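# Move the alphabetically first lettered box into the tote

## Task

Find the box in this office whose top carries the letter earliest in the alphabet and place it, and only it, inside the tote beside the door so that no part sticks out past the tote's rim; the robot must not tip over or be left leaning, or the task fails.

## Robot and tools

ROBOT. A Hello Robot Stretch 3: a two-wheeled differential base (0.33 m long, 0.34 m wide, round rear), a mast with a lift, and one telescoping arm that reaches out to the robot's RIGHT side, ending in a wrist (yaw, pitch, roll) and a two-finger gripper. There is one arm, so every argument targets that single arm. To bring the gripper forward or back you drive the base; the base cannot slide sideways. It turns about a point midway between the drive wheels, 0.05 m behind the front edge. With the arm retracted and the wrist folded, a turn sweeps a radius of about 0.28 m; an unfolded, level gripper reaches beyond that.

FRAMES. Base frame: origin on the floor between the drive wheels, x forward, y left, z up, in metres. hand_pose is reported in this frame, at the point where the closed fingertips meet; with all wrist joints at zero its x axis points up, y back toward the mast, z toward the rear. Odometry frame = base frame at scene start; base_odometry counts wheel rotation only (slip counts as travel), heading in rad, positive left, -3.142 to 3.142.

move: one action per call. "base" holds exactly one relative command: {"translate_m": d} drives d metres straight from the current spot (positive forward, -3 to 3), or {"rotate_rad": d} turns in place by d radians (positive left, -6.4 to 6.4). "joints" holds absolute targets keyed by name: lift_m 0 to 1.1 (m), arm_m 0 to 0.52 (m extension), wrist_yaw_rad -1.345 to 4.42 (0 along the arm, positive toward the front), wrist_pitch_rad -1.57 to 0.451 (0 level, negative tips fingertips down), wrist_roll_rad -2.911 to 2.918 (0 fingers side by side), gripper_m -0.089 to 0.179 (larger is wider; fingertip gap is about 0.007 m less near closed, 0.025 m less fully open), head_pan_rad -3.953 to 1.73 (0 forward, positive left, -1.57 looks along the arm), head_tilt_rad -1.53 to 0.419 (negative looks down). Optional: "pace" "default" or "max"; "speeds" gives per-motion top speeds (m/s or rad/s) up to the max rate; "contact_limits" gives effort percentages (1 to 100) at which a motion halts, only alongside that motion's own command: arm_m a number (negative sense when retracting), lift_m an object with "down" and/or "up", translate_m and rotate_rad a number (base has no contact stop otherwise). Alternatively send {"servos": "reboot"} alone to re-enable servos that shut off. "cameras" lists head_camera, nav_camera, wrist_camera or all; "blocking" false returns in about 0.5 s while motion continues. A move with no action just reports state and images. Unknown keys make a call invalid; out-of-range values get it refused, and a refusal or unrequested stop cancels the rest of that reply's move, wait and finished_scene calls.

Default top speeds: translate 0.12 m/s, rotate 0.76 rad/s, lift 0.11 m/s, arm 0.14 m/s (max 0.30, 1.90, 0.15, 0.40). The base is capped at 0.10 m/s and 0.63 rad/s unless lift_m < 0.30, arm_m < 0.03 and wrist_yaw_rad > 2.54.

wait: seconds 0 to 10, optional cameras; returns early once running moves settle. stop: brakes everything still moving; braked motions read "stopped" and hold. zoom_image: camera plus region [x0, y0, x1, y1] in pixels of that camera's latest image, at most 504 each side. finished_scene: scene = the current scene's number; ends it for good, and the result usually states success.

RESULTS. "move" reads "done" or the worst status. base_status/joint_status: "done", "moving", "off_target" (resting short, may still push), "stopped", "contact_stop" (that arm or lift goes slack; a base wheel goes slack and the robot may swing), "time_out", "torque_fault" (wrist or head servo limp until reboot). on_its_own notes uncommanded behaviour; "held at" is a target, not a reading. motor_effort is percent of max, positive toward higher values, peak in brackets; positive wheel effort pushes forward. lidar_m: 12 sectors of 30 degrees, first straight ahead, counter-clockwise (4th left, 7th behind, 10th right), seen at 0.17 m height, "-" for nothing or closer than 0.15 m; misses glass and thin legs. wrist_depth_mm and head_depth_mm: 7x7 median depths in mm from top-left. turned_by_imu beats turned_by_wheels if they differ by more than 0.15 rad. base_tilt in degrees, forward/right positive, up to about 4 degrees bias. head_camera images arrive rotated (turn clockwise a quarter to view upright); nav_camera images need a counter-clockwise quarter turn; wrist_camera rides on the gripper. The "pictures" line gives image order.

GRIPPING. Close to a value below the object's width to hold; open at least 0.05 beyond its width to let go. Readings don't prove a grasp; resend the value if the stall guard loosens the grip.

SAFETY. Before folding the wrist over the base (yaw 3.0) or unfolding, put lift between 0.32 and 0.95, pitch -0.4, roll near 0; once folded the lift may go to 0.25. With yaw below -0.4 keep pitch at -0.5 or lower. Pushing the arm into something solid with the gripper higher than about 0.45 m, or driving while holding or hooking a fixed thing, can tip the robot; if tilt appears, back the gripper off. Use a low lift "down" limit when lowering onto surfaces. Wrist and head never contact-stop. Avoid drops, slams, hard pushes and objects falling far. The robot keeps moving while you think, and something may nudge loose objects now and then.

Each tool is called as name(argument=value, ...), one argument or row to a line, values as JSON.

## Session

move(
  joints={"head_pan_rad":-0.0,"head_tilt_rad":-0.4},
  pace="max",
  cameras=["nav_camera","wrist_camera"],
)

move(
  joints={"head_pan_rad":1.3},
  pace="max",
  cameras=["nav_camera"],
)

move(
  joints={"head_pan_rad":-1.3},
  pace="max",
  cameras=["nav_camera"],
)

move(
  joints={"head_pan_rad":-2.6},
  pace="max",
  cameras=["nav_camera"],
)

move(
  joints={"head_pan_rad":-3.8},
  pace="max",
  cameras=["nav_camera"],
)

Scene clock: 0.73 s.
move: done
base_odometry: x=+0.000 y=+0.000 heading=+0.000
turned_by_wheels: +0.000
turned_by_imu: +0.000
base_tilt: forward=+0.9 right=+0.0
lidar_m: 1.39 2.07 1.11 0.87 0.86 0.91 1.36 1.07 1.14 0.89 0.88 0.94
head_depth_mm: 1240 1282 1323 1375 1423 1484 1422 / 1427 1492 1553 1637 1684 1694 1449 / 1727 1820 1879 2002 2063 1766 1449 / 1910 2045 2205 2338 2292 1755 1430 / 1848 1971 2126 2282 2262 1720 1436 / 1772 1884 2032 2189 2254 1749 1425 / 1724 1838 1959 2089 2200 1756 1429
base_status: not commanded
joint_positions: lift_m=+0.410 arm_m=+0.002 wrist_yaw_rad=+2.888 wrist_pitch_rad=-0.323 wrist_roll_rad=+0.000 gripper_m=+0.037 head_pan_rad=+0.000 head_tilt_rad=-0.399
joint_status: all done
measured_speeds: all 0
motor_effort: left_wheel=-0.2(0.5) right_wheel=+1.6(2.4) lift_m=+26.0(26.5) arm_m=-6.6(7.0) wrist_yaw_rad=+0.3(1.3) wrist_pitch_rad=+2.8(3.1) wrist_roll_rad=+0.8(1.1) gripper_m=-0.1(1.0) head_pan_rad=+0.0(1.4) head_tilt_rad=-1.6(2.4)
hand_pose: x=+0.0377 y=+0.0812 z=+0.4448 quat_wxyz=(+0.201, +0.706, +0.025, +0.678) (m; base frame)
wrist_depth_mm: - 712 - - - - - / 133 744 - - - - - / 140 174 - - - - - / 149 167 - - - - - / 161 172 963 939 937 914 929 / 711 183 128 694 723 745 751 / 636 193 606 623 587 631 626
pictures: nav_camera (sideways), wrist_camera
Images, in order (width x height): nav_camera 672x504, wrist_camera 644x364.

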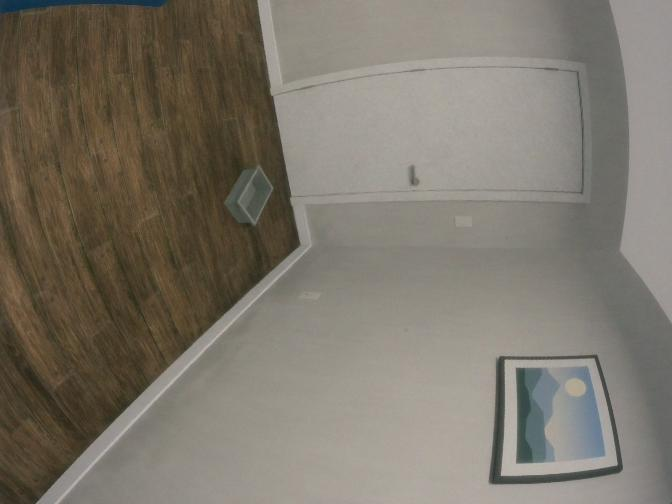

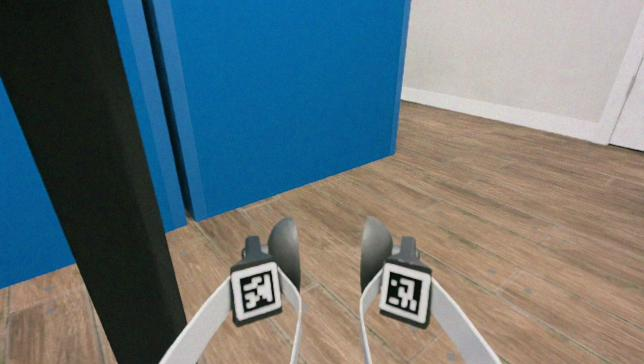

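Scene clock: 1.73 s.
move: done
base_odometry: x=+0.000 y=+0.000 heading=+0.000
turned_by_wheels: +0.000
turned_by_imu: +0.000
base_tilt: forward=+0.9 right=+0.0
lidar_m: 1.39 2.07 1.11 0.86 0.86 0.92 1.36 1.08 1.14 0.89 0.88 0.94
head_depth_mm: 1080 1173 1304 2536 2194 1780 1449 / 1004 1089 1178 1298 1447 1622 1453 / 935 1007 1090 1189 1305 1446 1449 / 876 938 1008 1096 1196 1322 1395 / 829 883 942 1014 1106 1199 1310 / 780 828 889 950 1018 1112 1206 / 741 779 835 889 955 1045 1121
base_status: not commanded
joint_positions: lift_m=+0.410 arm_m=+0.002 wrist_yaw_rad=+2.888 wrist_pitch_rad=-0.323 wrist_roll_rad=+0.000 gripper_m=+0.037 head_pan_rad=+1.329 head_tilt_rad=-0.400
joint_status: all done
measured_speeds: all 0
motor_effort: left_wheel=-0.2(0.4) right_wheel=+1.9(2.6) lift_m=+26.5(26.6) arm_m=-8.5(8.5) wrist_yaw_rad=+0.4(1.1) wrist_pitch_rad=+2.9(3.2) wrist_roll_rad=+0.8(1.0) gripper_m=+0.0(1.4) head_pan_rad=-1.1(4.5) head_tilt_rad=-0.9(3.9)
hand_pose: x=+0.0377 y=+0.0812 z=+0.4448 quat_wxyz=(+0.201, +0.706, +0.025, +0.678) (m; base frame)
wrist_depth_mm: - 719 - - - - - / 133 748 - - - - - / 141 175 - - - - - / 149 167 - - - - - / 161 172 971 914 921 911 917 / 716 182 128 698 731 738 757 / 623 193 608 617 591 627 634
pictures: nav_camera (sideways)
Images, in order (width x height): nav_camera 672x504.

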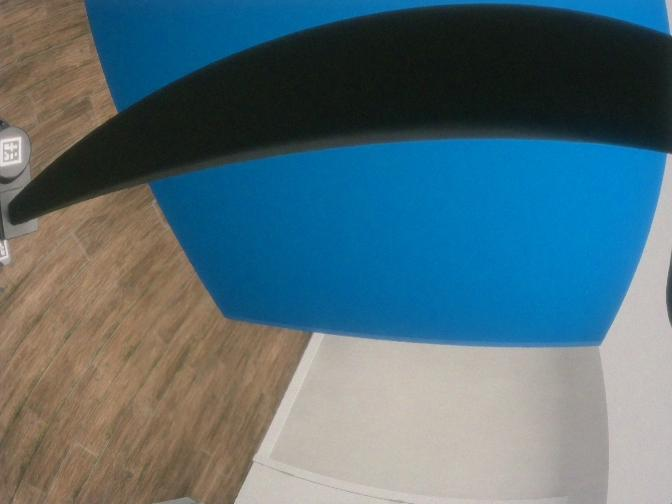

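Scene clock: 2.97 s.
move: done
base_odometry: x=+0.000 y=+0.000 heading=+0.000
turned_by_wheels: +0.000
turned_by_imu: +0.000
base_tilt: forward=+0.9 right=-0.2
lidar_m: 1.38 2.07 1.11 0.87 0.86 0.91 1.35 1.08 1.14 0.89 0.88 0.94
head_depth_mm: 767 817 881 963 1044 1157 1285 / 755 806 873 944 1028 1129 1256 / 746 796 861 932 1012 1111 1239 / 737 791 845 913 997 1098 1207 / 726 779 838 907 985 1073 1187 / 720 768 823 890 969 1060 1160 / 712 760 816 878 956 1039 1140
base_status: not commanded
joint_positions: lift_m=+0.410 arm_m=+0.002 wrist_yaw_rad=+2.888 wrist_pitch_rad=-0.323 wrist_roll_rad=+0.000 gripper_m=+0.037 head_pan_rad=-1.346 head_tilt_rad=-0.400
joint_status: all done
measured_speeds: all 0
motor_effort: left_wheel=-0.2(0.5) right_wheel=+1.9(2.4) lift_m=+26.8(26.9) arm_m=-10.7(10.7) wrist_yaw_rad=+0.7(1.4) wrist_pitch_rad=+2.8(3.1) wrist_roll_rad=+0.8(1.1) gripper_m=-0.1(1.1) head_pan_rad=+2.2(5.5) head_tilt_rad=-2.1(2.7)
hand_pose: x=+0.0377 y=+0.0812 z=+0.4448 quat_wxyz=(+0.201, +0.706, +0.025, +0.678) (m; base frame)
wrist_depth_mm: - 707 - - - - - / 133 755 - - - - - / 140 175 - - - - - / 149 167 - - - - - / 160 172 959 920 935 900 928 / 707 183 128 689 723 741 730 / 621 193 602 628 584 628 621
pictures: nav_camera (sideways)
Images, in order (width x height): nav_camera 672x504.

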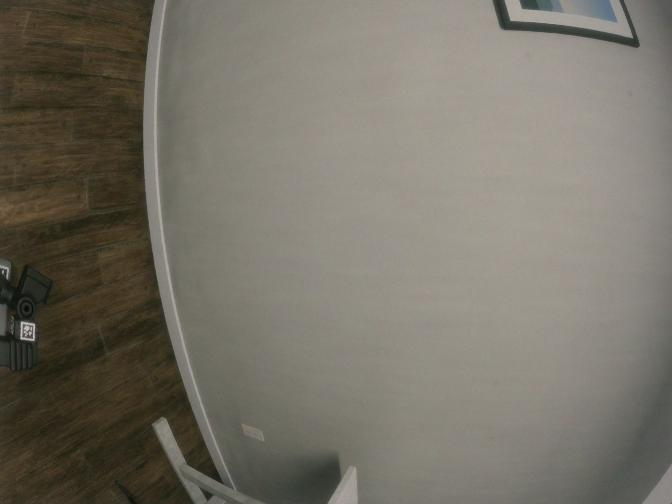

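Scene clock: 3.93 s.
move: done
base_odometry: x=+0.000 y=+0.000 heading=+0.000
turned_by_wheels: +0.000
turned_by_imu: +0.000
base_tilt: forward=+1.0 right=+0.0
lidar_m: 1.39 2.07 1.11 0.87 0.86 0.91 1.36 1.08 1.14 0.89 0.88 0.94
head_depth_mm: 1399 1486 1559 1031 1850 1786 1451 / 1412 1509 1583 1097 1895 1776 1444 / 1419 1509 1557 1097 1370 1674 1436 / 1450 1548 1560 1086 1376 1778 1448 / 1462 1567 1544 1077 1979 1707 1438 / 1486 1582 1517 1872 2006 1749 1428 / 1506 1600 1509 1374 1573 1648 1416
base_status: not commanded
joint_positions: lift_m=+0.410 arm_m=+0.002 wrist_yaw_rad=+2.888 wrist_pitch_rad=-0.323 wrist_roll_rad=+0.000 gripper_m=+0.037 head_pan_rad=-2.650 head_tilt_rad=-0.400
joint_status: all done
measured_speeds: all 0
motor_effort: left_wheel=-0.2(0.5) right_wheel=+2.4(2.4) lift_m=+26.9(27.1) arm_m=-12.5(12.8) wrist_yaw_rad=+1.4(1.4) wrist_pitch_rad=+2.9(3.1) wrist_roll_rad=+0.8(1.0) gripper_m=-0.9(1.2) head_pan_rad=+2.0(5.4) head_tilt_rad=-1.4(2.6)
hand_pose: x=+0.0377 y=+0.0812 z=+0.4448 quat_wxyz=(+0.201, +0.706, +0.025, +0.678) (m; base frame)
wrist_depth_mm: - 710 - - - - - / 133 749 - - - - - / 140 174 - - - - - / 149 168 - - - - - / 161 172 957 921 918 925 908 / 711 183 127 691 726 752 750 / 632 193 605 629 592 628 621
pictures: nav_camera (sideways)
Images, in order (width x height): nav_camera 672x504.

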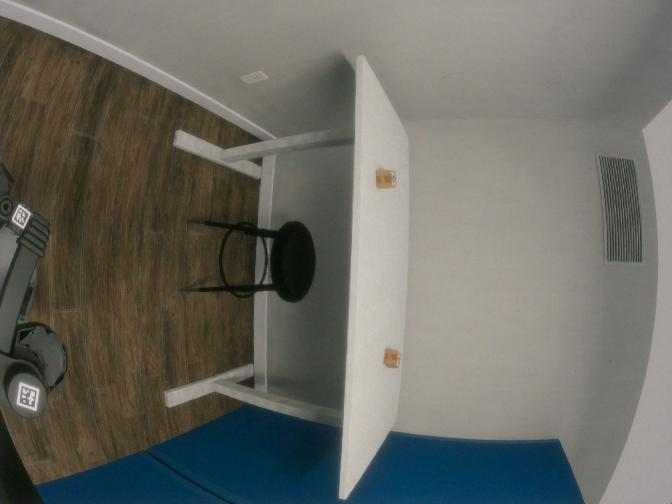

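Scene clock: 4.90 s.
move: done
base_odometry: x=+0.000 y=+0.000 heading=+0.000
turned_by_wheels: +0.000
turned_by_imu: +0.000
base_tilt: forward=+0.9 right=-0.2
lidar_m: 1.38 2.07 1.11 0.87 0.86 0.91 1.35 1.08 1.14 0.89 0.88 0.94
head_depth_mm: 710 752 804 857 - - - / 744 788 837 904 966 1043 1148 / 778 833 880 950 1022 1111 1213 / 816 870 938 1012 1095 1199 1313 / 862 925 987 1075 1177 1288 1383 / 911 981 1066 1157 1271 1409 1434 / 960 1042 1126 1241 1370 1541 1438
base_status: not commanded
joint_positions: lift_m=+0.410 arm_m=+0.002 wrist_yaw_rad=+2.888 wrist_pitch_rad=-0.323 wrist_roll_rad=+0.000 gripper_m=+0.037 head_pan_rad=-3.850 head_tilt_rad=-0.400
joint_status: all done
measured_speeds: all 0
motor_effort: left_wheel=-0.3(0.4) right_wheel=+2.2(2.5) lift_m=+27.0(27.2) arm_m=-14.3(14.3) wrist_yaw_rad=+0.5(1.2) wrist_pitch_rad=+2.6(3.1) wrist_roll_rad=+0.8(1.0) gripper_m=+0.3(0.7) head_pan_rad=+3.0(4.8) head_tilt_rad=-1.3(3.2)
hand_pose: x=+0.0377 y=+0.0812 z=+0.4448 quat_wxyz=(+0.201, +0.706, +0.025, +0.678) (m; base frame)
wrist_depth_mm: - 720 - - - - - / 133 748 - - - - - / 141 175 - - - - - / 150 167 - - - - - / 160 172 974 930 928 929 919 / 714 182 127 686 704 750 752 / 619 193 614 629 586 633 638
pictures: nav_camera (sideways)
Images, in order (width x height): nav_camera 672x504.

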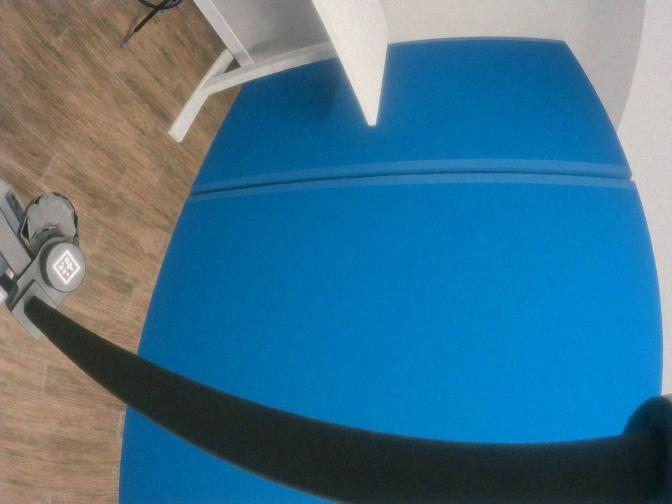

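move(
  joints={"head_pan_rad":-2.75,"head_tilt_rad":-0.35},
  pace="max",
  cameras=["head_camera"],
)

Scene clock: 14.87 s.
move: done
base_odometry: x=+0.000 y=+0.000 heading=+0.000
turned_by_wheels: +0.000
turned_by_imu: +0.001
base_tilt: forward=+1.1 right=-0.2
lidar_m: 1.39 2.07 1.11 0.87 0.86 0.91 1.35 1.08 1.14 0.89 0.88 0.94
head_depth_mm: 1427 1515 1583 1100 1851 1873 1512 / 1425 1517 1595 1093 1864 1869 1505 / 1441 1521 1605 1086 1846 1743 1459 / 1454 1520 1590 1073 1404 1799 1502 / 1470 1543 1605 1066 1499 1757 1457 / 1469 1558 1615 1136 1917 1835 1479 / 1478 1568 1616 1058 1929 1784 1483
base_status: not commanded
joint_positions: lift_m=+0.410 arm_m=+0.002 wrist_yaw_rad=+2.888 wrist_pitch_rad=-0.323 wrist_roll_rad=+0.000 gripper_m=+0.037 head_pan_rad=-2.724 head_tilt_rad=-0.355
joint_status: all done
measured_speeds: all 0
motor_effort: left_wheel=-0.2(0.4) right_wheel=+1.9(2.5) lift_m=+27.5(28.1) arm_m=-22.5(22.5) wrist_yaw_rad=+0.9(1.4) wrist_pitch_rad=+2.7(3.1) wrist_roll_rad=+0.9(1.1) gripper_m=-0.1(1.5) head_pan_rad=-0.2(5.4) head_tilt_rad=+4.0(5.9)
hand_pose: x=+0.0377 y=+0.0812 z=+0.4448 quat_wxyz=(+0.201, +0.706, +0.025, +0.678) (m; base frame)
wrist_depth_mm: - 715 - - - - - / 133 738 - - - - - / 140 174 - - - - - / 150 167 - - - - - / 160 172 947 929 957 923 957 / 716 182 127 685 723 747 746 / 624 193 608 622 577 628 623
pictures: head_camera (sideways)
Images, in order (width x height): head_camera 896x504.

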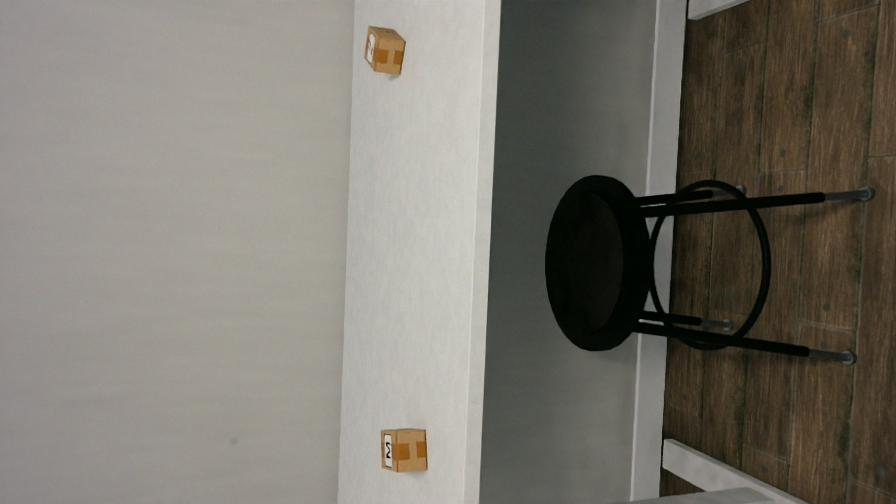

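zoom_image(
  camera="head_camera",
  region=[355, 15, 415, 85],
)

zoom_image(
  camera="head_camera",
  region=[370, 415, 430, 485],
)

Scaled by 7.200 from the camera's 896x504 image, which has a finer 1280x720 frame.

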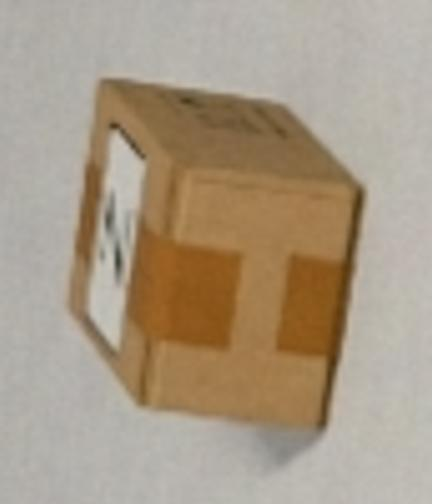

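Scaled by 7.200 from the camera's 896x504 image, which has a finer 1280x720 frame.

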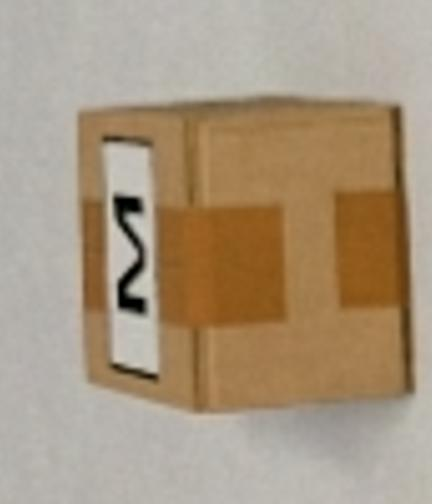

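move(
  base={"translate_m":-0.35},
  pace="max",
  joints={"head_pan_rad":-2.25,"head_tilt_rad":-0.35},
  cameras=["head_camera"],
)

Scene clock: 28.77 s.
move: done
base_odometry: x=-0.350 y=+0.000 heading=+0.000
turned_by_wheels: +0.000
turned_by_imu: +0.001
base_tilt: forward=+1.0 right=-0.1
lidar_m: 1.61 2.39 0.92 0.72 0.72 0.76 1.01 0.76 0.86 1.04 1.02 1.09
head_depth_mm: 1169 1233 1290 1030 689 1041 964 / 1224 1292 1368 1021 683 1072 1430 / 1284 1349 1429 1020 716 1158 1424 / 1360 1434 1520 1016 791 1807 1508 / 1431 1511 1588 934 1327 1680 1480 / 1335 1392 1456 999 1582 1688 1442 / 1189 1238 1297 990 1411 1501 1483
base_status: done
joint_positions: lift_m=+0.410 arm_m=+0.002 wrist_yaw_rad=+2.888 wrist_pitch_rad=-0.323 wrist_roll_rad=+0.000 gripper_m=+0.037 head_pan_rad=-2.248 head_tilt_rad=-0.350
joint_status: all done
measured_speeds: all 0
motor_effort: left_wheel=-9.6(12.5) right_wheel=+1.7(14.7) lift_m=+29.4(29.5) arm_m=-23.4(23.7) wrist_yaw_rad=+0.7(1.3) wrist_pitch_rad=+2.9(3.1) wrist_roll_rad=+0.9(1.1) gripper_m=-0.3(1.5) head_pan_rad=-2.9(5.0) head_tilt_rad=+3.8(5.5)
hand_pose: x=+0.0377 y=+0.0812 z=+0.4448 quat_wxyz=(+0.201, +0.706, +0.025, +0.678) (m; base frame)
wrist_depth_mm: - 138 - 794 - - - / 133 - - 877 - - - / 140 155 - 969 - - - / 149 159 - - - - - / 161 168 - 927 901 954 949 / - 183 128 687 730 755 741 / 620 193 604 623 587 634 618
pictures: head_camera (sideways)
Images, in order (width x height): head_camera 896x504.

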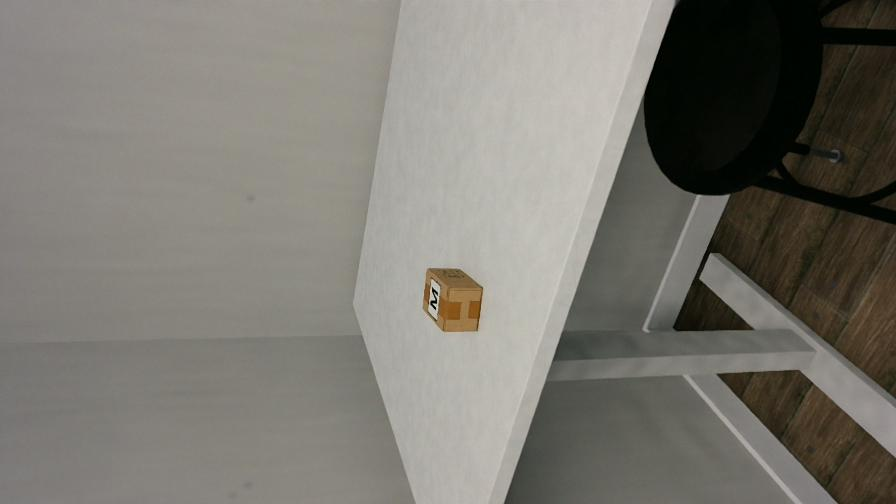

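move(
  joints={"head_pan_rad":-3.1,"head_tilt_rad":-0.35},
  pace="max",
  cameras=["head_camera"],
)

Scene clock: 31.87 s.
move: done
base_odometry: x=-0.350 y=+0.000 heading=+0.000
turned_by_wheels: +0.000
turned_by_imu: +0.000
base_tilt: forward=+0.9 right=-0.2
lidar_m: 1.61 2.37 0.92 0.72 0.72 0.76 1.01 0.76 0.86 1.04 1.02 1.09
head_depth_mm: 1046 1063 1090 1061 1089 1201 1241 / 1215 1250 1290 1024 800 1445 1438 / 1281 1362 1448 1017 753 1247 1358 / 1245 1317 1408 1012 711 1710 1494 / 1206 1273 1356 1009 709 1662 1495 / 1162 1231 1305 931 675 1613 1499 / 1132 1192 1264 994 672 1543 1493
base_status: not commanded
joint_positions: lift_m=+0.410 arm_m=+0.002 wrist_yaw_rad=+2.888 wrist_pitch_rad=-0.323 wrist_roll_rad=+0.000 gripper_m=+0.037 head_pan_rad=-3.122 head_tilt_rad=-0.350
joint_status: all done
measured_speeds: all 0
motor_effort: left_wheel=-9.5(9.7) right_wheel=+1.6(2.0) lift_m=+30.0(30.0) arm_m=-23.2(23.4) wrist_yaw_rad=+0.8(1.1) wrist_pitch_rad=+2.7(3.1) wrist_roll_rad=+0.8(0.9) gripper_m=-0.6(1.1) head_pan_rad=-0.7(5.9) head_tilt_rad=+3.1(5.7)
hand_pose: x=+0.0377 y=+0.0812 z=+0.4448 quat_wxyz=(+0.201, +0.706, +0.025, +0.678) (m; base frame)
wrist_depth_mm: - 139 - 821 - - - / 133 - - 872 - - - / 140 154 - 957 - - - / 150 158 - - - - - / 161 168 - 932 911 933 917 / - 182 127 689 713 753 739 / 618 194 607 631 584 625 636
pictures: head_camera (sideways)
Images, in order (width x height): head_camera 896x504.

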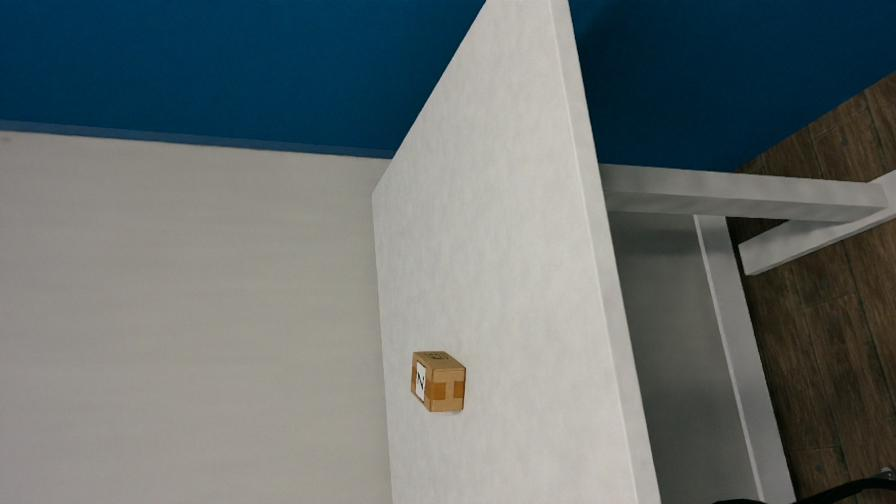

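zoom_image(
  camera="head_camera",
  region=[400, 340, 480, 420],
)

Scaled by 6.300 from the camera's 896x504 image, which has a finer 1280x720 frame.

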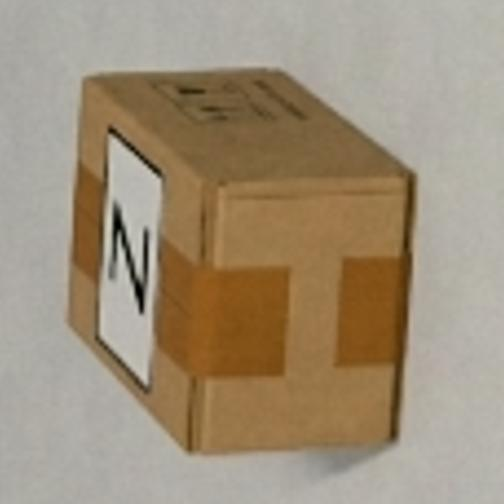

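move(
  base={"rotate_rad":0.46},
  joints={"lift_m":0.28,"head_pan_rad":0.8,"head_tilt_rad":-0.4},
  pace="max",
)

move(
  base={"translate_m":1.75},
  pace="max",
  cameras=["nav_camera"],
)

Scene clock: 44.63 s.
move: done
base_odometry: x=-0.350 y=+0.000 heading=+0.459
turned_by_wheels: +0.460
turned_by_imu: +0.459
base_tilt: forward=+0.9 right=-0.3
lidar_m: 2.38 0.98 0.73 0.71 0.74 1.01 0.76 0.86 1.05 1.02 1.07 1.50
head_depth_mm: 954 1039 1150 1284 1447 1625 1454 / 876 955 1043 1144 1268 1423 1447 / 810 871 949 1034 1133 1269 1377 / 755 808 870 943 1025 1132 1251 / 704 749 804 866 938 1022 1129 / 662 701 747 802 862 934 1021 / 622 658 698 747 795 860 926
base_status: done
joint_positions: lift_m=+0.280 arm_m=+0.002 wrist_yaw_rad=+2.888 wrist_pitch_rad=-0.324 wrist_roll_rad=+0.000 gripper_m=+0.037 head_pan_rad=+0.816 head_tilt_rad=-0.399
joint_status: all done
measured_speeds: translate_m=+0.000 rotate_rad=+0.000 lift_m=+0.000 arm_m=+0.000 wrist_yaw_rad=+0.000 wrist_pitch_rad=+0.000 wrist_roll_rad=+0.000 head_pan_rad=-0.024 head_tilt_rad=+0.000
motor_effort: left_wheel=-8.0(15.7) right_wheel=+7.2(13.7) lift_m=+21.2(27.0) arm_m=-19.3(23.4) wrist_yaw_rad=+0.4(1.5) wrist_pitch_rad=+2.8(3.4) wrist_roll_rad=+0.8(1.1) gripper_m=+0.2(1.4) head_pan_rad=-2.9(5.5) head_tilt_rad=-1.3(5.0)
hand_pose: x=+0.0376 y=+0.0810 z=+0.3143 quat_wxyz=(+0.202, +0.706, +0.025, +0.678) (m; base frame)
wrist_depth_mm: - 139 - - 745 762 - / 132 - - - 770 795 - / 140 155 - - 846 - - / 149 158 - - 872 873 929 / 164 172 744 709 717 720 714 / 546 183 127 529 546 576 578 / 473 192 292 485 464 479 480
pictures: none

Scene clock: 51.90 s.
move: done
base_odometry: x=+1.219 y=+0.776 heading=+0.459
turned_by_wheels: +0.000
turned_by_imu: -0.002
base_tilt: forward=+1.0 right=-0.1
lidar_m: 0.65 0.70 0.98 1.04 0.84 0.96 2.50 1.48 1.10 1.07 0.90 0.67
head_depth_mm: 658 691 723 764 806 857 909 / 721 756 799 846 900 961 1028 / 794 839 888 949 1023 1094 1192 / 882 936 1006 1082 1170 1274 1358 / 993 1075 1157 1266 1371 1514 1432 / 1136 1233 1358 1496 1688 1720 1419 / 1335 1469 1654 1870 2085 1747 1426
base_status: done
joint_positions: lift_m=+0.280 arm_m=+0.002 wrist_yaw_rad=+2.888 wrist_pitch_rad=-0.324 wrist_roll_rad=+0.000 gripper_m=+0.037 head_pan_rad=+0.800 head_tilt_rad=-0.400
joint_status: not commanded
measured_speeds: all 0
motor_effort: left_wheel=+4.9(15.5) right_wheel=+0.3(14.5) lift_m=+30.0(30.0) arm_m=-4.4(19.0) wrist_yaw_rad=+0.9(1.4) wrist_pitch_rad=+3.1(3.5) wrist_roll_rad=+0.9(1.1) gripper_m=+0.5(1.2) head_pan_rad=-3.5(5.2) head_tilt_rad=-1.3(2.9)
hand_pose: x=+0.0376 y=+0.0810 z=+0.3143 quat_wxyz=(+0.202, +0.706, +0.025, +0.678) (m; base frame)
wrist_depth_mm: - - - - - - - / 133 - - - - - - / 140 - - - - - - / 149 169 915 916 926 886 - / 163 171 751 709 699 700 - / 552 182 127 529 558 578 579 / 478 193 293 478 467 481 479
pictures: nav_camera (sideways)
Images, in order (width x height): nav_camera 672x504.

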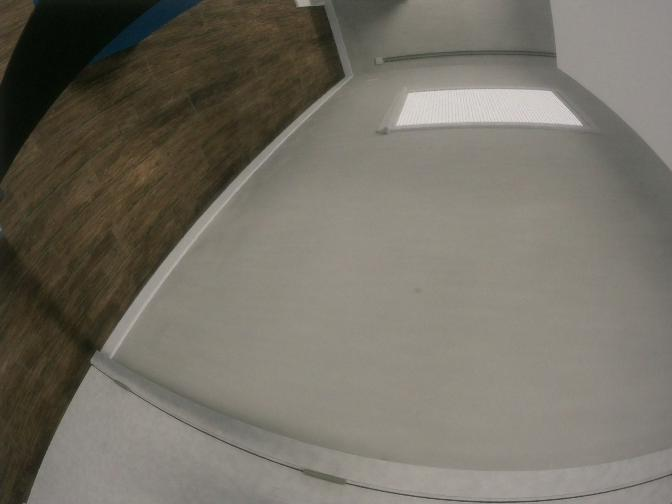

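move(
  base={"rotate_rad":1.47},
  pace="max",
  joints={"head_pan_rad":0.4,"head_tilt_rad":-0.3},
  cameras=["nav_camera"],
)

Scene clock: 57.37 s.
move: done
base_odometry: x=+1.219 y=+0.776 heading=+1.929
turned_by_wheels: +1.470
turned_by_imu: +1.464
base_tilt: forward=+0.9 right=+0.1
lidar_m: 1.96 0.72 0.86 1.93 1.68 1.14 1.07 1.05 0.69 0.65 0.65 0.88
head_depth_mm: 3164 3236 3376 3534 2744 2004 1582 / 3211 3403 3507 3749 2747 1995 1579 / 915 986 2889 3671 2486 1927 1522 / 697 742 787 847 915 990 1077 / 605 638 673 714 762 818 877 / 625 658 700 745 790 851 917 / 650 687 728 776 835 900 973
base_status: done
joint_positions: lift_m=+0.280 arm_m=+0.002 wrist_yaw_rad=+2.888 wrist_pitch_rad=-0.324 wrist_roll_rad=+0.000 gripper_m=+0.037 head_pan_rad=+0.391 head_tilt_rad=-0.302
joint_status: all done
measured_speeds: all 0
motor_effort: left_wheel=-8.4(16.1) right_wheel=+8.9(17.3) lift_m=+25.3(30.5) arm_m=-9.1(9.1) wrist_yaw_rad=+0.9(1.3) wrist_pitch_rad=+3.0(3.3) wrist_roll_rad=+0.9(1.1) gripper_m=+0.1(1.3) head_pan_rad=+3.2(4.9) head_tilt_rad=+4.0(6.2)
hand_pose: x=+0.0376 y=+0.0810 z=+0.3143 quat_wxyz=(+0.202, +0.706, +0.025, +0.678) (m; base frame)
wrist_depth_mm: - - - - - - - / 133 - - - - - 526 / 140 - - - - - 582 / 150 169 918 909 939 - 625 / 167 172 744 720 708 707 642 / 545 182 128 537 552 575 570 / 483 194 293 485 468 481 482
pictures: nav_camera (sideways)
Images, in order (width x height): nav_camera 672x504.

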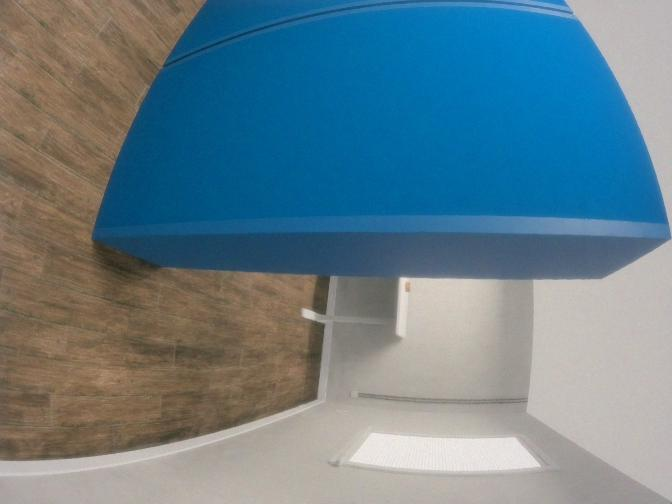

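move(
  base={"rotate_rad":-0.05},
  pace="max",
)

move(
  base={"translate_m":1.45},
  pace="max",
  joints={"head_pan_rad":0.4,"head_tilt_rad":-0.3},
  contact_limits={"translate_m":40},
  cameras=["nav_camera","head_camera"],
)

move(
  joints={"head_pan_rad":1.3,"head_tilt_rad":-0.3},
  pace="max",
  cameras=["nav_camera"],
)

Scene clock: 62.57 s.
move: done
base_odometry: x=+1.219 y=+0.776 heading=+1.879
turned_by_wheels: -0.050
turned_by_imu: -0.049
base_tilt: forward=+0.9 right=-0.1
lidar_m: 1.72 0.72 0.83 1.70 1.79 1.17 1.07 1.08 0.71 0.65 0.65 0.84
head_depth_mm: 3184 3277 3466 3636 2723 2009 1575 / 3211 3386 3563 3655 2751 2015 1581 / 3319 3441 3569 3836 2708 1996 1586 / 785 835 895 963 1031 1120 1228 / 618 648 684 725 769 823 881 / 611 645 684 725 772 827 889 / 630 668 710 754 806 862 936
base_status: done
joint_positions: lift_m=+0.280 arm_m=+0.002 wrist_yaw_rad=+2.888 wrist_pitch_rad=-0.324 wrist_roll_rad=+0.000 gripper_m=+0.037 head_pan_rad=+0.400 head_tilt_rad=-0.299
joint_status: not commanded
measured_speeds: all 0
motor_effort: left_wheel=+8.0(9.2) right_wheel=-7.1(8.9) lift_m=+21.9(21.9) arm_m=-22.1(23.4) wrist_yaw_rad=+0.8(1.0) wrist_pitch_rad=+2.8(3.2) wrist_roll_rad=+0.8(1.0) gripper_m=+0.3(1.0) head_pan_rad=+3.2(3.6) head_tilt_rad=+3.3(4.7)
hand_pose: x=+0.0376 y=+0.0810 z=+0.3143 quat_wxyz=(+0.202, +0.706, +0.025, +0.678) (m; base frame)
wrist_depth_mm: - - - - - - 511 / 133 - - - - - 548 / 140 - - - - - 609 / 150 169 929 931 937 - - / 167 172 745 698 705 690 680 / 548 183 127 529 548 581 573 / 483 194 296 482 468 480 485
pictures: none

Scene clock: 68.80 s.
move: done
base_odometry: x=+0.778 y=+2.157 heading=+1.880
turned_by_wheels: +0.000
turned_by_imu: +0.000
base_tilt: forward=+1.0 right=-0.1
lidar_m: 1.21 1.87 2.50 2.81 0.58 0.61 2.49 0.79 0.51 0.47 0.48 0.59
head_depth_mm: 1902 1996 2104 2187 2326 2003 1588 / 1969 2061 2142 2271 2403 2018 1574 / 2008 2116 2193 2331 2464 1979 1580 / 2106 2193 2249 2421 2539 1968 1573 / 2143 2237 2332 2538 2616 2002 1556 / 2214 2330 2387 2669 2653 1972 1556 / 2266 2444 2495 2732 2661 1969 1560
base_status: done
joint_positions: lift_m=+0.280 arm_m=+0.002 wrist_yaw_rad=+2.888 wrist_pitch_rad=-0.324 wrist_roll_rad=+0.000 gripper_m=+0.037 head_pan_rad=+0.400 head_tilt_rad=-0.299
joint_status: all done
measured_speeds: all 0
motor_effort: left_wheel=+5.5(17.2) right_wheel=+1.0(12.7) lift_m=+26.8(30.7) arm_m=-10.9(22.3) wrist_yaw_rad=+0.5(1.2) wrist_pitch_rad=+2.9(3.5) wrist_roll_rad=+0.8(1.1) gripper_m=+0.3(1.3) head_pan_rad=+3.4(4.3) head_tilt_rad=+2.1(4.5)
contact_limits: translate_m 40 (maximum 100)
hand_pose: x=+0.0376 y=+0.0810 z=+0.3143 quat_wxyz=(+0.202, +0.706, +0.025, +0.678) (m; base frame)
wrist_depth_mm: - - - - - - - / 133 - - - - - - / 140 - - - - - - / 149 169 919 909 920 930 946 / 163 171 737 709 704 713 716 / 550 183 128 537 553 569 570 / 485 193 292 482 465 479 482
pictures: head_camera (sideways), nav_camera (sideways)
Images, in order (width x height): head_camera 896x504, nav_camera 672x504.

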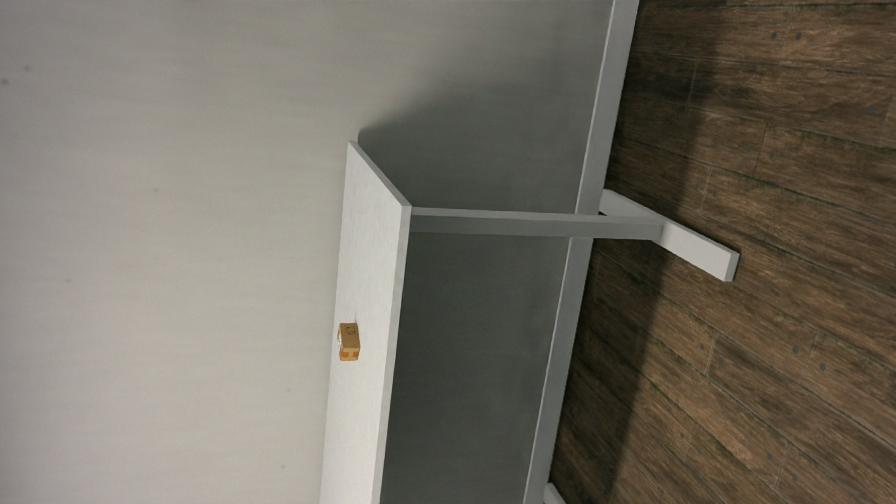

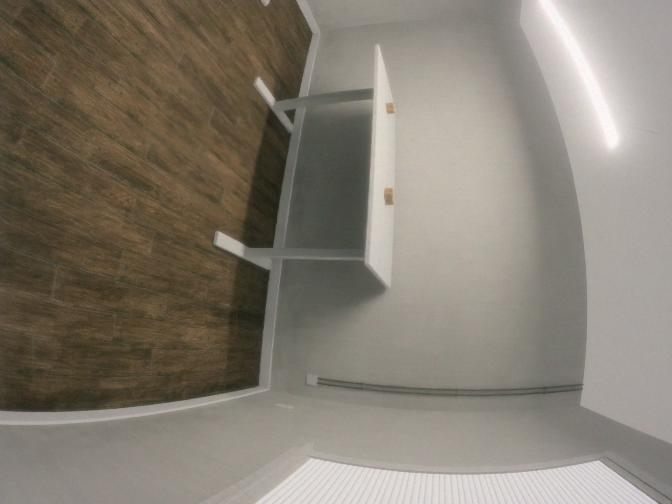

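Scene clock: 69.70 s.
move: done
base_odometry: x=+0.778 y=+2.157 heading=+1.880
turned_by_wheels: +0.000
turned_by_imu: +0.000
base_tilt: forward=+0.8 right=-0.2
lidar_m: 1.21 1.87 2.50 2.80 0.58 0.61 2.50 0.79 0.51 0.47 0.48 0.59
head_depth_mm: 3318 3463 3652 3678 2727 2018 1576 / 3230 3415 3618 3803 2751 2004 1590 / 3137 3312 3479 3741 2764 2002 1577 / 3062 3238 3287 3604 2699 2004 1574 / 2959 3149 3245 3492 2691 1970 1567 / 2900 2974 3100 3370 2658 1973 1574 / 2820 2971 2997 3227 2680 1971 1569
base_status: not commanded
joint_positions: lift_m=+0.280 arm_m=+0.002 wrist_yaw_rad=+2.888 wrist_pitch_rad=-0.324 wrist_roll_rad=+0.000 gripper_m=+0.037 head_pan_rad=+1.323 head_tilt_rad=-0.299
joint_status: all done
measured_speeds: all 0
motor_effort: left_wheel=+5.7(5.8) right_wheel=+1.1(1.9) lift_m=+24.3(27.0) arm_m=-9.6(10.6) wrist_yaw_rad=+0.6(1.2) wrist_pitch_rad=+3.0(3.3) wrist_roll_rad=+0.9(1.2) gripper_m=+1.1(1.1) head_pan_rad=+1.1(6.1) head_tilt_rad=+2.0(4.6)
contact_limits: translate_m 40 (maximum 100)
hand_pose: x=+0.0376 y=+0.0810 z=+0.3143 quat_wxyz=(+0.202, +0.706, +0.025, +0.678) (m; base frame)
wrist_depth_mm: - - - - - - - / 133 - - - - - - / 140 - - - - - - / 150 169 913 933 920 935 944 / 164 172 736 705 710 727 720 / 542 182 127 537 556 578 576 / 478 193 296 482 469 479 487
pictures: nav_camera (sideways)
Images, in order (width x height): nav_camera 672x504.

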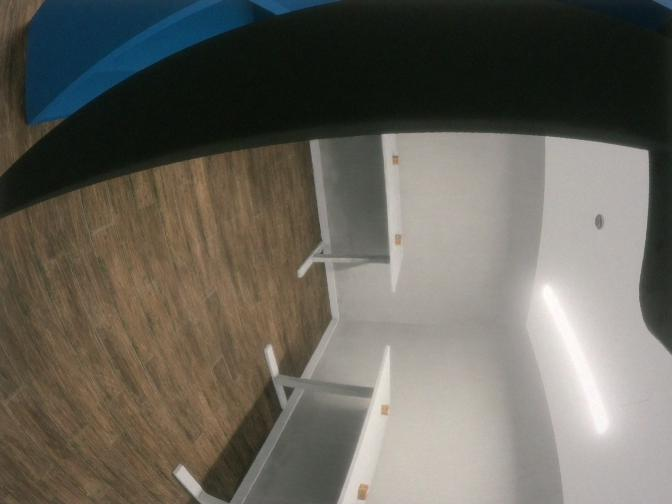

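move(
  base={"rotate_rad":1.25},
  pace="max",
  joints={"head_pan_rad":0,"head_tilt_rad":-0.3},
)

move(
  base={"translate_m":1.95},
  pace="max",
  contact_limits={"translate_m":40},
  cameras=["nav_camera","head_camera"],
)

move(
  joints={"head_pan_rad":-1.2,"head_tilt_rad":-0.3},
  pace="max",
  cameras=["nav_camera","head_camera"],
)

Scene clock: 79.90 s.
move: done
base_odometry: x=+0.778 y=+2.157 heading=+3.129
turned_by_wheels: +1.250
turned_by_imu: +1.245
base_tilt: forward=+0.9 right=-0.4
lidar_m: 3.09 1.40 0.58 0.73 1.49 0.64 0.48 0.47 0.50 0.71 1.87 2.38
head_depth_mm: 3010 3085 3125 3267 2599 2031 1589 / 3403 3564 3604 3721 2741 2023 1582 / 3302 3507 3710 3866 2700 1982 1566 / 3147 3307 3480 3693 2739 1975 1568 / 3029 3223 3321 3544 2666 1979 1556 / 2944 3075 3196 3438 2694 1957 1555 / 2798 2994 3007 3322 2677 1972 1556
base_status: done
joint_positions: lift_m=+0.280 arm_m=+0.002 wrist_yaw_rad=+2.888 wrist_pitch_rad=-0.324 wrist_roll_rad=+0.000 gripper_m=+0.037 head_pan_rad=-0.016 head_tilt_rad=-0.299
joint_status: all done
measured_speeds: translate_m=+0.000 rotate_rad=+0.000 lift_m=+0.000 arm_m=+0.000 wrist_yaw_rad=+0.000 wrist_pitch_rad=+0.000 wrist_roll_rad=+0.000 head_pan_rad=+0.024 head_tilt_rad=+0.000
motor_effort: left_wheel=-8.7(17.5) right_wheel=+9.6(17.0) lift_m=+24.4(24.5) arm_m=-11.2(11.2) wrist_yaw_rad=+0.8(1.3) wrist_pitch_rad=+2.9(3.2) wrist_roll_rad=+1.0(1.1) gripper_m=-0.5(1.2) head_pan_rad=+2.8(5.2) head_tilt_rad=+1.3(4.8)
hand_pose: x=+0.0376 y=+0.0810 z=+0.3143 quat_wxyz=(+0.202, +0.706, +0.025, +0.678) (m; base frame)
wrist_depth_mm: - - - - - - - / 133 - - - - - - / 141 - - - - - - / 149 168 925 878 718 894 923 / 166 172 733 705 706 734 715 / 551 183 128 535 558 572 578 / 472 193 293 483 464 482 484
pictures: none

Scene clock: 87.83 s.
move: done
base_odometry: x=-1.172 y=+2.182 heading=+3.129
turned_by_wheels: +0.000
turned_by_imu: -0.001
base_tilt: forward=+1.0 right=-0.1
lidar_m: 1.16 1.57 1.39 1.33 1.22 1.69 2.24 2.19 1.51 1.41 0.93 1.45
head_depth_mm: 1674 1776 1889 1967 2070 2001 1588 / 1591 1710 1818 1918 2060 1987 1574 / 1545 1627 1732 1854 1940 1966 1580 / 1483 1559 1643 1706 1842 1926 1571 / 1423 1505 1583 1313 988 1386 1441 / 1370 1442 1514 1300 927 1786 1556 / 1323 1377 1454 1291 871 1720 1563
base_status: done
joint_positions: lift_m=+0.280 arm_m=+0.002 wrist_yaw_rad=+2.888 wrist_pitch_rad=-0.324 wrist_roll_rad=+0.000 gripper_m=+0.037 head_pan_rad=+0.000 head_tilt_rad=-0.299
joint_status: not commanded
measured_speeds: all 0
motor_effort: left_wheel=+3.9(12.2) right_wheel=+5.0(20.7) lift_m=+29.6(30.6) arm_m=-23.1(23.7) wrist_yaw_rad=+0.4(1.3) wrist_pitch_rad=+3.0(3.4) wrist_roll_rad=+0.7(1.2) gripper_m=-0.4(1.6) head_pan_rad=+2.5(4.7) head_tilt_rad=-0.9(1.9)
contact_limits: translate_m 40 (maximum 100)
hand_pose: x=+0.0376 y=+0.0810 z=+0.3143 quat_wxyz=(+0.202, +0.706, +0.025, +0.678) (m; base frame)
wrist_depth_mm: - - - - - - - / 133 - - - - - - / 141 - - - - - - / 150 169 922 916 919 927 948 / 166 171 743 700 716 713 708 / 556 182 128 537 551 572 579 / 478 193 296 479 466 482 477
pictures: head_camera (sideways), nav_camera (sideways)
Images, in order (width x height): head_camera 896x504, nav_camera 672x504.

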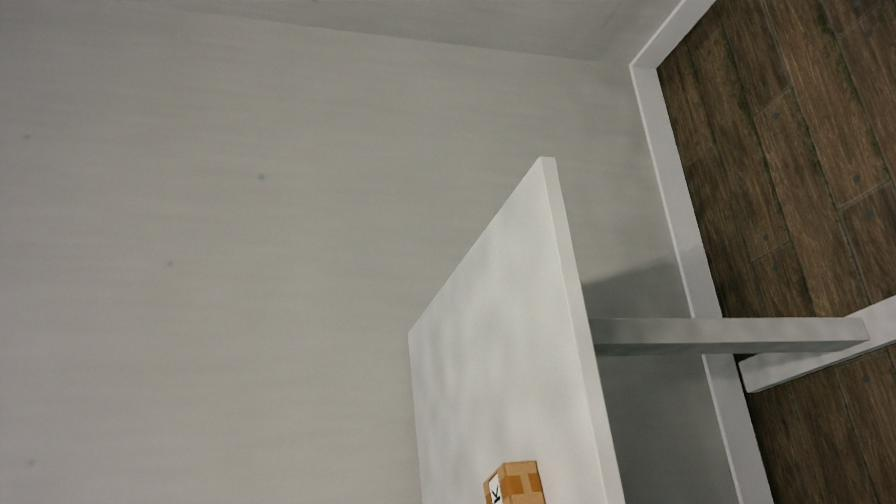

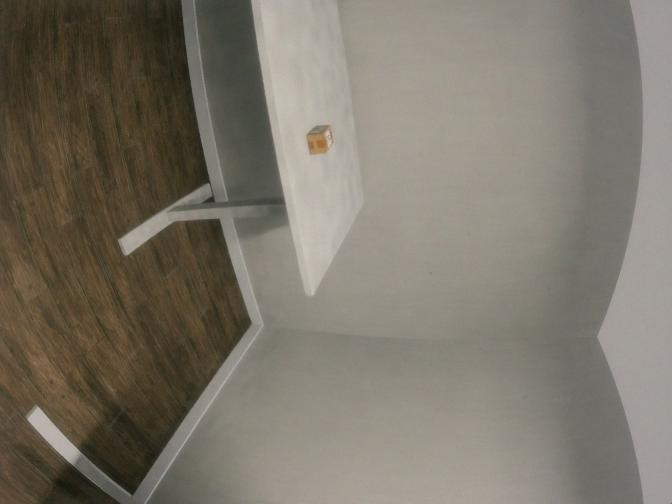

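Scene clock: 88.80 s.
move: done
base_odometry: x=-1.172 y=+2.182 heading=+3.129
turned_by_wheels: +0.000
turned_by_imu: +0.000
base_tilt: forward=+0.9 right=-0.2
lidar_m: 1.16 1.57 1.39 1.32 1.22 1.69 2.25 2.19 1.51 1.41 0.93 1.45
head_depth_mm: 1216 1270 1346 1204 757 1635 1597 / 1208 1263 1339 1201 754 1621 1592 / 1200 1261 1332 1176 748 1618 1579 / 1191 1258 1325 1181 744 1588 1581 / 1181 1244 1312 1162 740 1540 1448 / 1173 1241 1313 1355 739 1570 1559 / 1172 1233 1293 1380 1415 1542 1553
base_status: not commanded
joint_positions: lift_m=+0.280 arm_m=+0.002 wrist_yaw_rad=+2.888 wrist_pitch_rad=-0.324 wrist_roll_rad=+0.000 gripper_m=+0.037 head_pan_rad=-1.223 head_tilt_rad=-0.299
joint_status: all done
measured_speeds: all 0
motor_effort: left_wheel=+3.6(3.8) right_wheel=+5.0(5.8) lift_m=+29.5(29.8) arm_m=-22.8(23.1) wrist_yaw_rad=+0.8(1.1) wrist_pitch_rad=+3.2(3.4) wrist_roll_rad=+0.8(1.2) gripper_m=+0.2(1.1) head_pan_rad=-0.5(3.9) head_tilt_rad=-2.0(3.2)
contact_limits: translate_m 40 (maximum 100)
hand_pose: x=+0.0376 y=+0.0810 z=+0.3143 quat_wxyz=(+0.202, +0.706, +0.025, +0.678) (m; base frame)
wrist_depth_mm: - - - - - - - / 133 - - - - - - / 141 - - - - - - / 150 169 936 921 915 936 929 / 167 171 738 709 711 706 714 / 550 183 128 537 560 581 578 / 477 192 295 485 474 489 481
pictures: head_camera (sideways), nav_camera (sideways)
Images, in order (width x height): head_camera 896x504, nav_camera 672x504.

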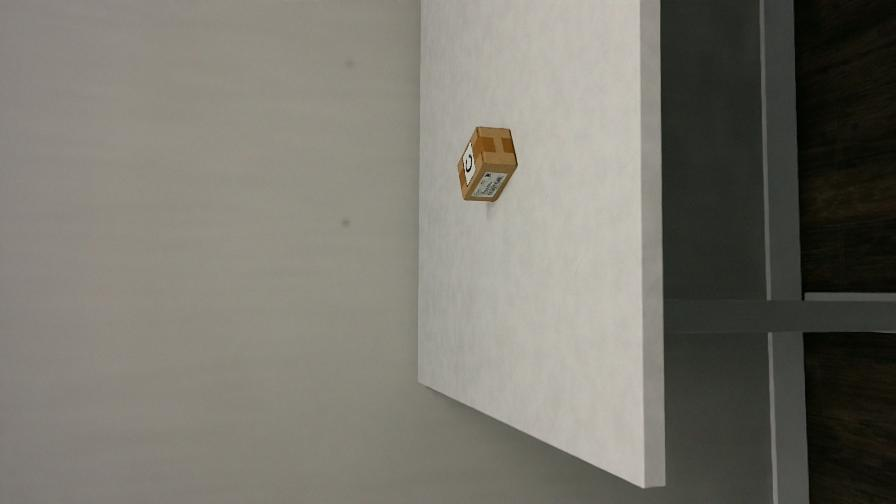

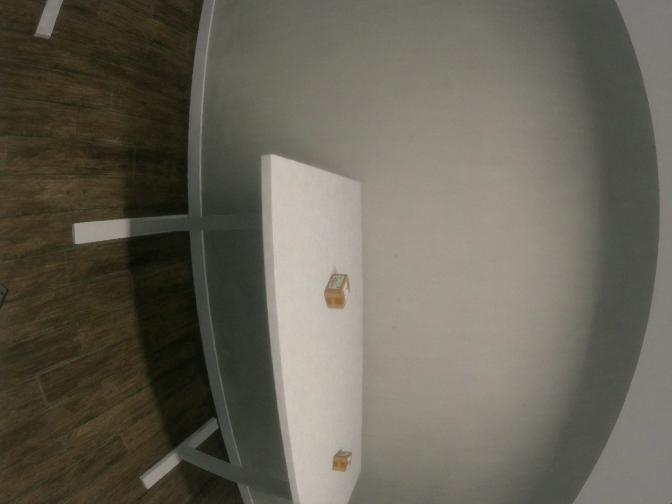

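zoom_image(
  camera="head_camera",
  region=[450, 120, 530, 210],
)

move(
  joints={"head_pan_rad":-1.8,"head_tilt_rad":-0.3},
  pace="max",
  cameras=["head_camera"],
)

move(
  joints={"head_pan_rad":0.6,"head_tilt_rad":-0.3},
  pace="max",
  cameras=["head_camera"],
)

Scaled by 5.600 from the camera's 896x504 image, which has a finer 1280x720 frame.

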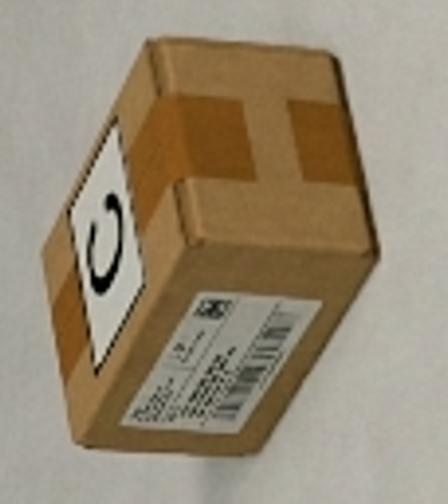

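Scene clock: 95.07 s.
move: done
base_odometry: x=-1.172 y=+2.182 heading=+3.129
turned_by_wheels: +0.000
turned_by_imu: +0.001
base_tilt: forward=+1.1 right=+0.0
lidar_m: 1.17 1.56 1.39 1.33 1.22 1.69 2.25 2.19 1.51 1.41 0.93 1.45
head_depth_mm: 1890 2034 2221 1203 2517 1998 1562 / 1742 1853 1975 1197 1622 1756 1581 / 1611 1707 1801 1180 2070 1978 1579 / 1490 1582 1686 1176 883 1934 1577 / 1401 1491 1563 1165 825 1844 1575 / 1313 1376 1448 1155 776 1720 1555 / 1238 1291 1356 1140 733 1583 1576
base_status: not commanded
joint_positions: lift_m=+0.280 arm_m=+0.002 wrist_yaw_rad=+2.888 wrist_pitch_rad=-0.324 wrist_roll_rad=+0.000 gripper_m=+0.037 head_pan_rad=-1.808 head_tilt_rad=-0.300
joint_status: all done
measured_speeds: all 0
motor_effort: left_wheel=+3.6(3.9) right_wheel=+5.2(5.6) lift_m=+28.8(29.2) arm_m=-22.4(22.8) wrist_yaw_rad=+0.6(1.4) wrist_pitch_rad=+3.0(3.3) wrist_roll_rad=+0.8(1.2) gripper_m=-0.8(0.8) head_pan_rad=-1.5(4.6) head_tilt_rad=-2.1(4.3)
contact_limits: translate_m 40 (maximum 100)
hand_pose: x=+0.0376 y=+0.0810 z=+0.3143 quat_wxyz=(+0.202, +0.706, +0.025, +0.678) (m; base frame)
wrist_depth_mm: - - - - - - - / 133 - - - - - - / 140 - - - - - - / 150 169 914 919 913 927 953 / 167 172 741 715 722 713 701 / 551 182 128 532 556 567 576 / 483 194 293 480 467 481 482
pictures: head_camera (sideways)
Images, in order (width x height): head_camera 896x504.

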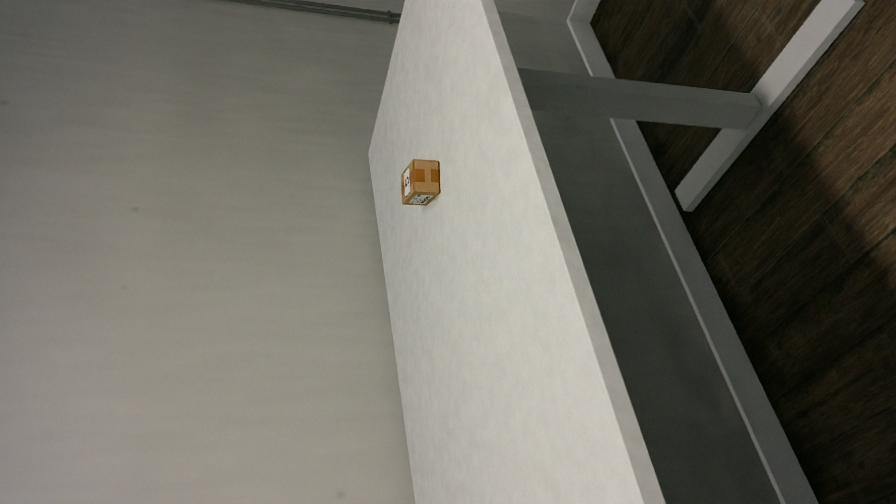

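Scene clock: 96.27 s.
move: done
base_odometry: x=-1.172 y=+2.182 heading=+3.129
turned_by_wheels: +0.000
turned_by_imu: +0.000
base_tilt: forward=+0.8 right=-0.2
lidar_m: 1.16 1.56 1.39 1.33 1.22 1.68 2.25 2.19 1.51 1.41 0.93 1.45
head_depth_mm: 1302 1358 1443 1344 851 1698 1580 / 1329 1389 1458 1333 894 1744 1583 / 1355 1436 1493 1330 886 1789 1576 / 1389 1466 1548 1319 934 1859 1574 / 1421 1499 1585 1308 983 1865 1557 / 1456 1536 1620 1290 978 1916 1571 / 1485 1577 1666 1230 1885 1944 1571
base_status: not commanded
joint_positions: lift_m=+0.280 arm_m=+0.002 wrist_yaw_rad=+2.888 wrist_pitch_rad=-0.324 wrist_roll_rad=+0.000 gripper_m=+0.037 head_pan_rad=+0.647 head_tilt_rad=-0.300
joint_status: all done
measured_speeds: all 0
motor_effort: left_wheel=+3.7(3.9) right_wheel=+5.3(5.4) lift_m=+29.0(29.0) arm_m=-22.2(22.8) wrist_yaw_rad=+1.0(1.3) wrist_pitch_rad=+3.2(3.3) wrist_roll_rad=+0.9(1.1) gripper_m=-1.4(1.4) head_pan_rad=-2.3(5.1) head_tilt_rad=-1.0(4.2)
contact_limits: translate_m 40 (maximum 100)
hand_pose: x=+0.0376 y=+0.0810 z=+0.3143 quat_wxyz=(+0.202, +0.706, +0.025, +0.678) (m; base frame)
wrist_depth_mm: - - - - - - - / 133 - - - - - - / 140 - - - - - - / 150 170 912 934 931 921 942 / 166 171 751 708 700 707 710 / 550 182 128 531 559 568 575 / 478 192 297 484 467 486 480
pictures: head_camera (sideways)
Images, in order (width x height): head_camera 896x504.

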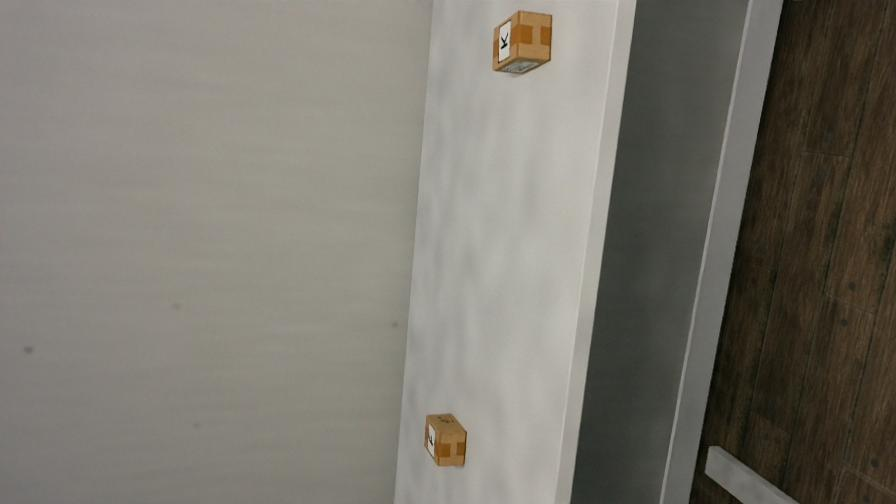

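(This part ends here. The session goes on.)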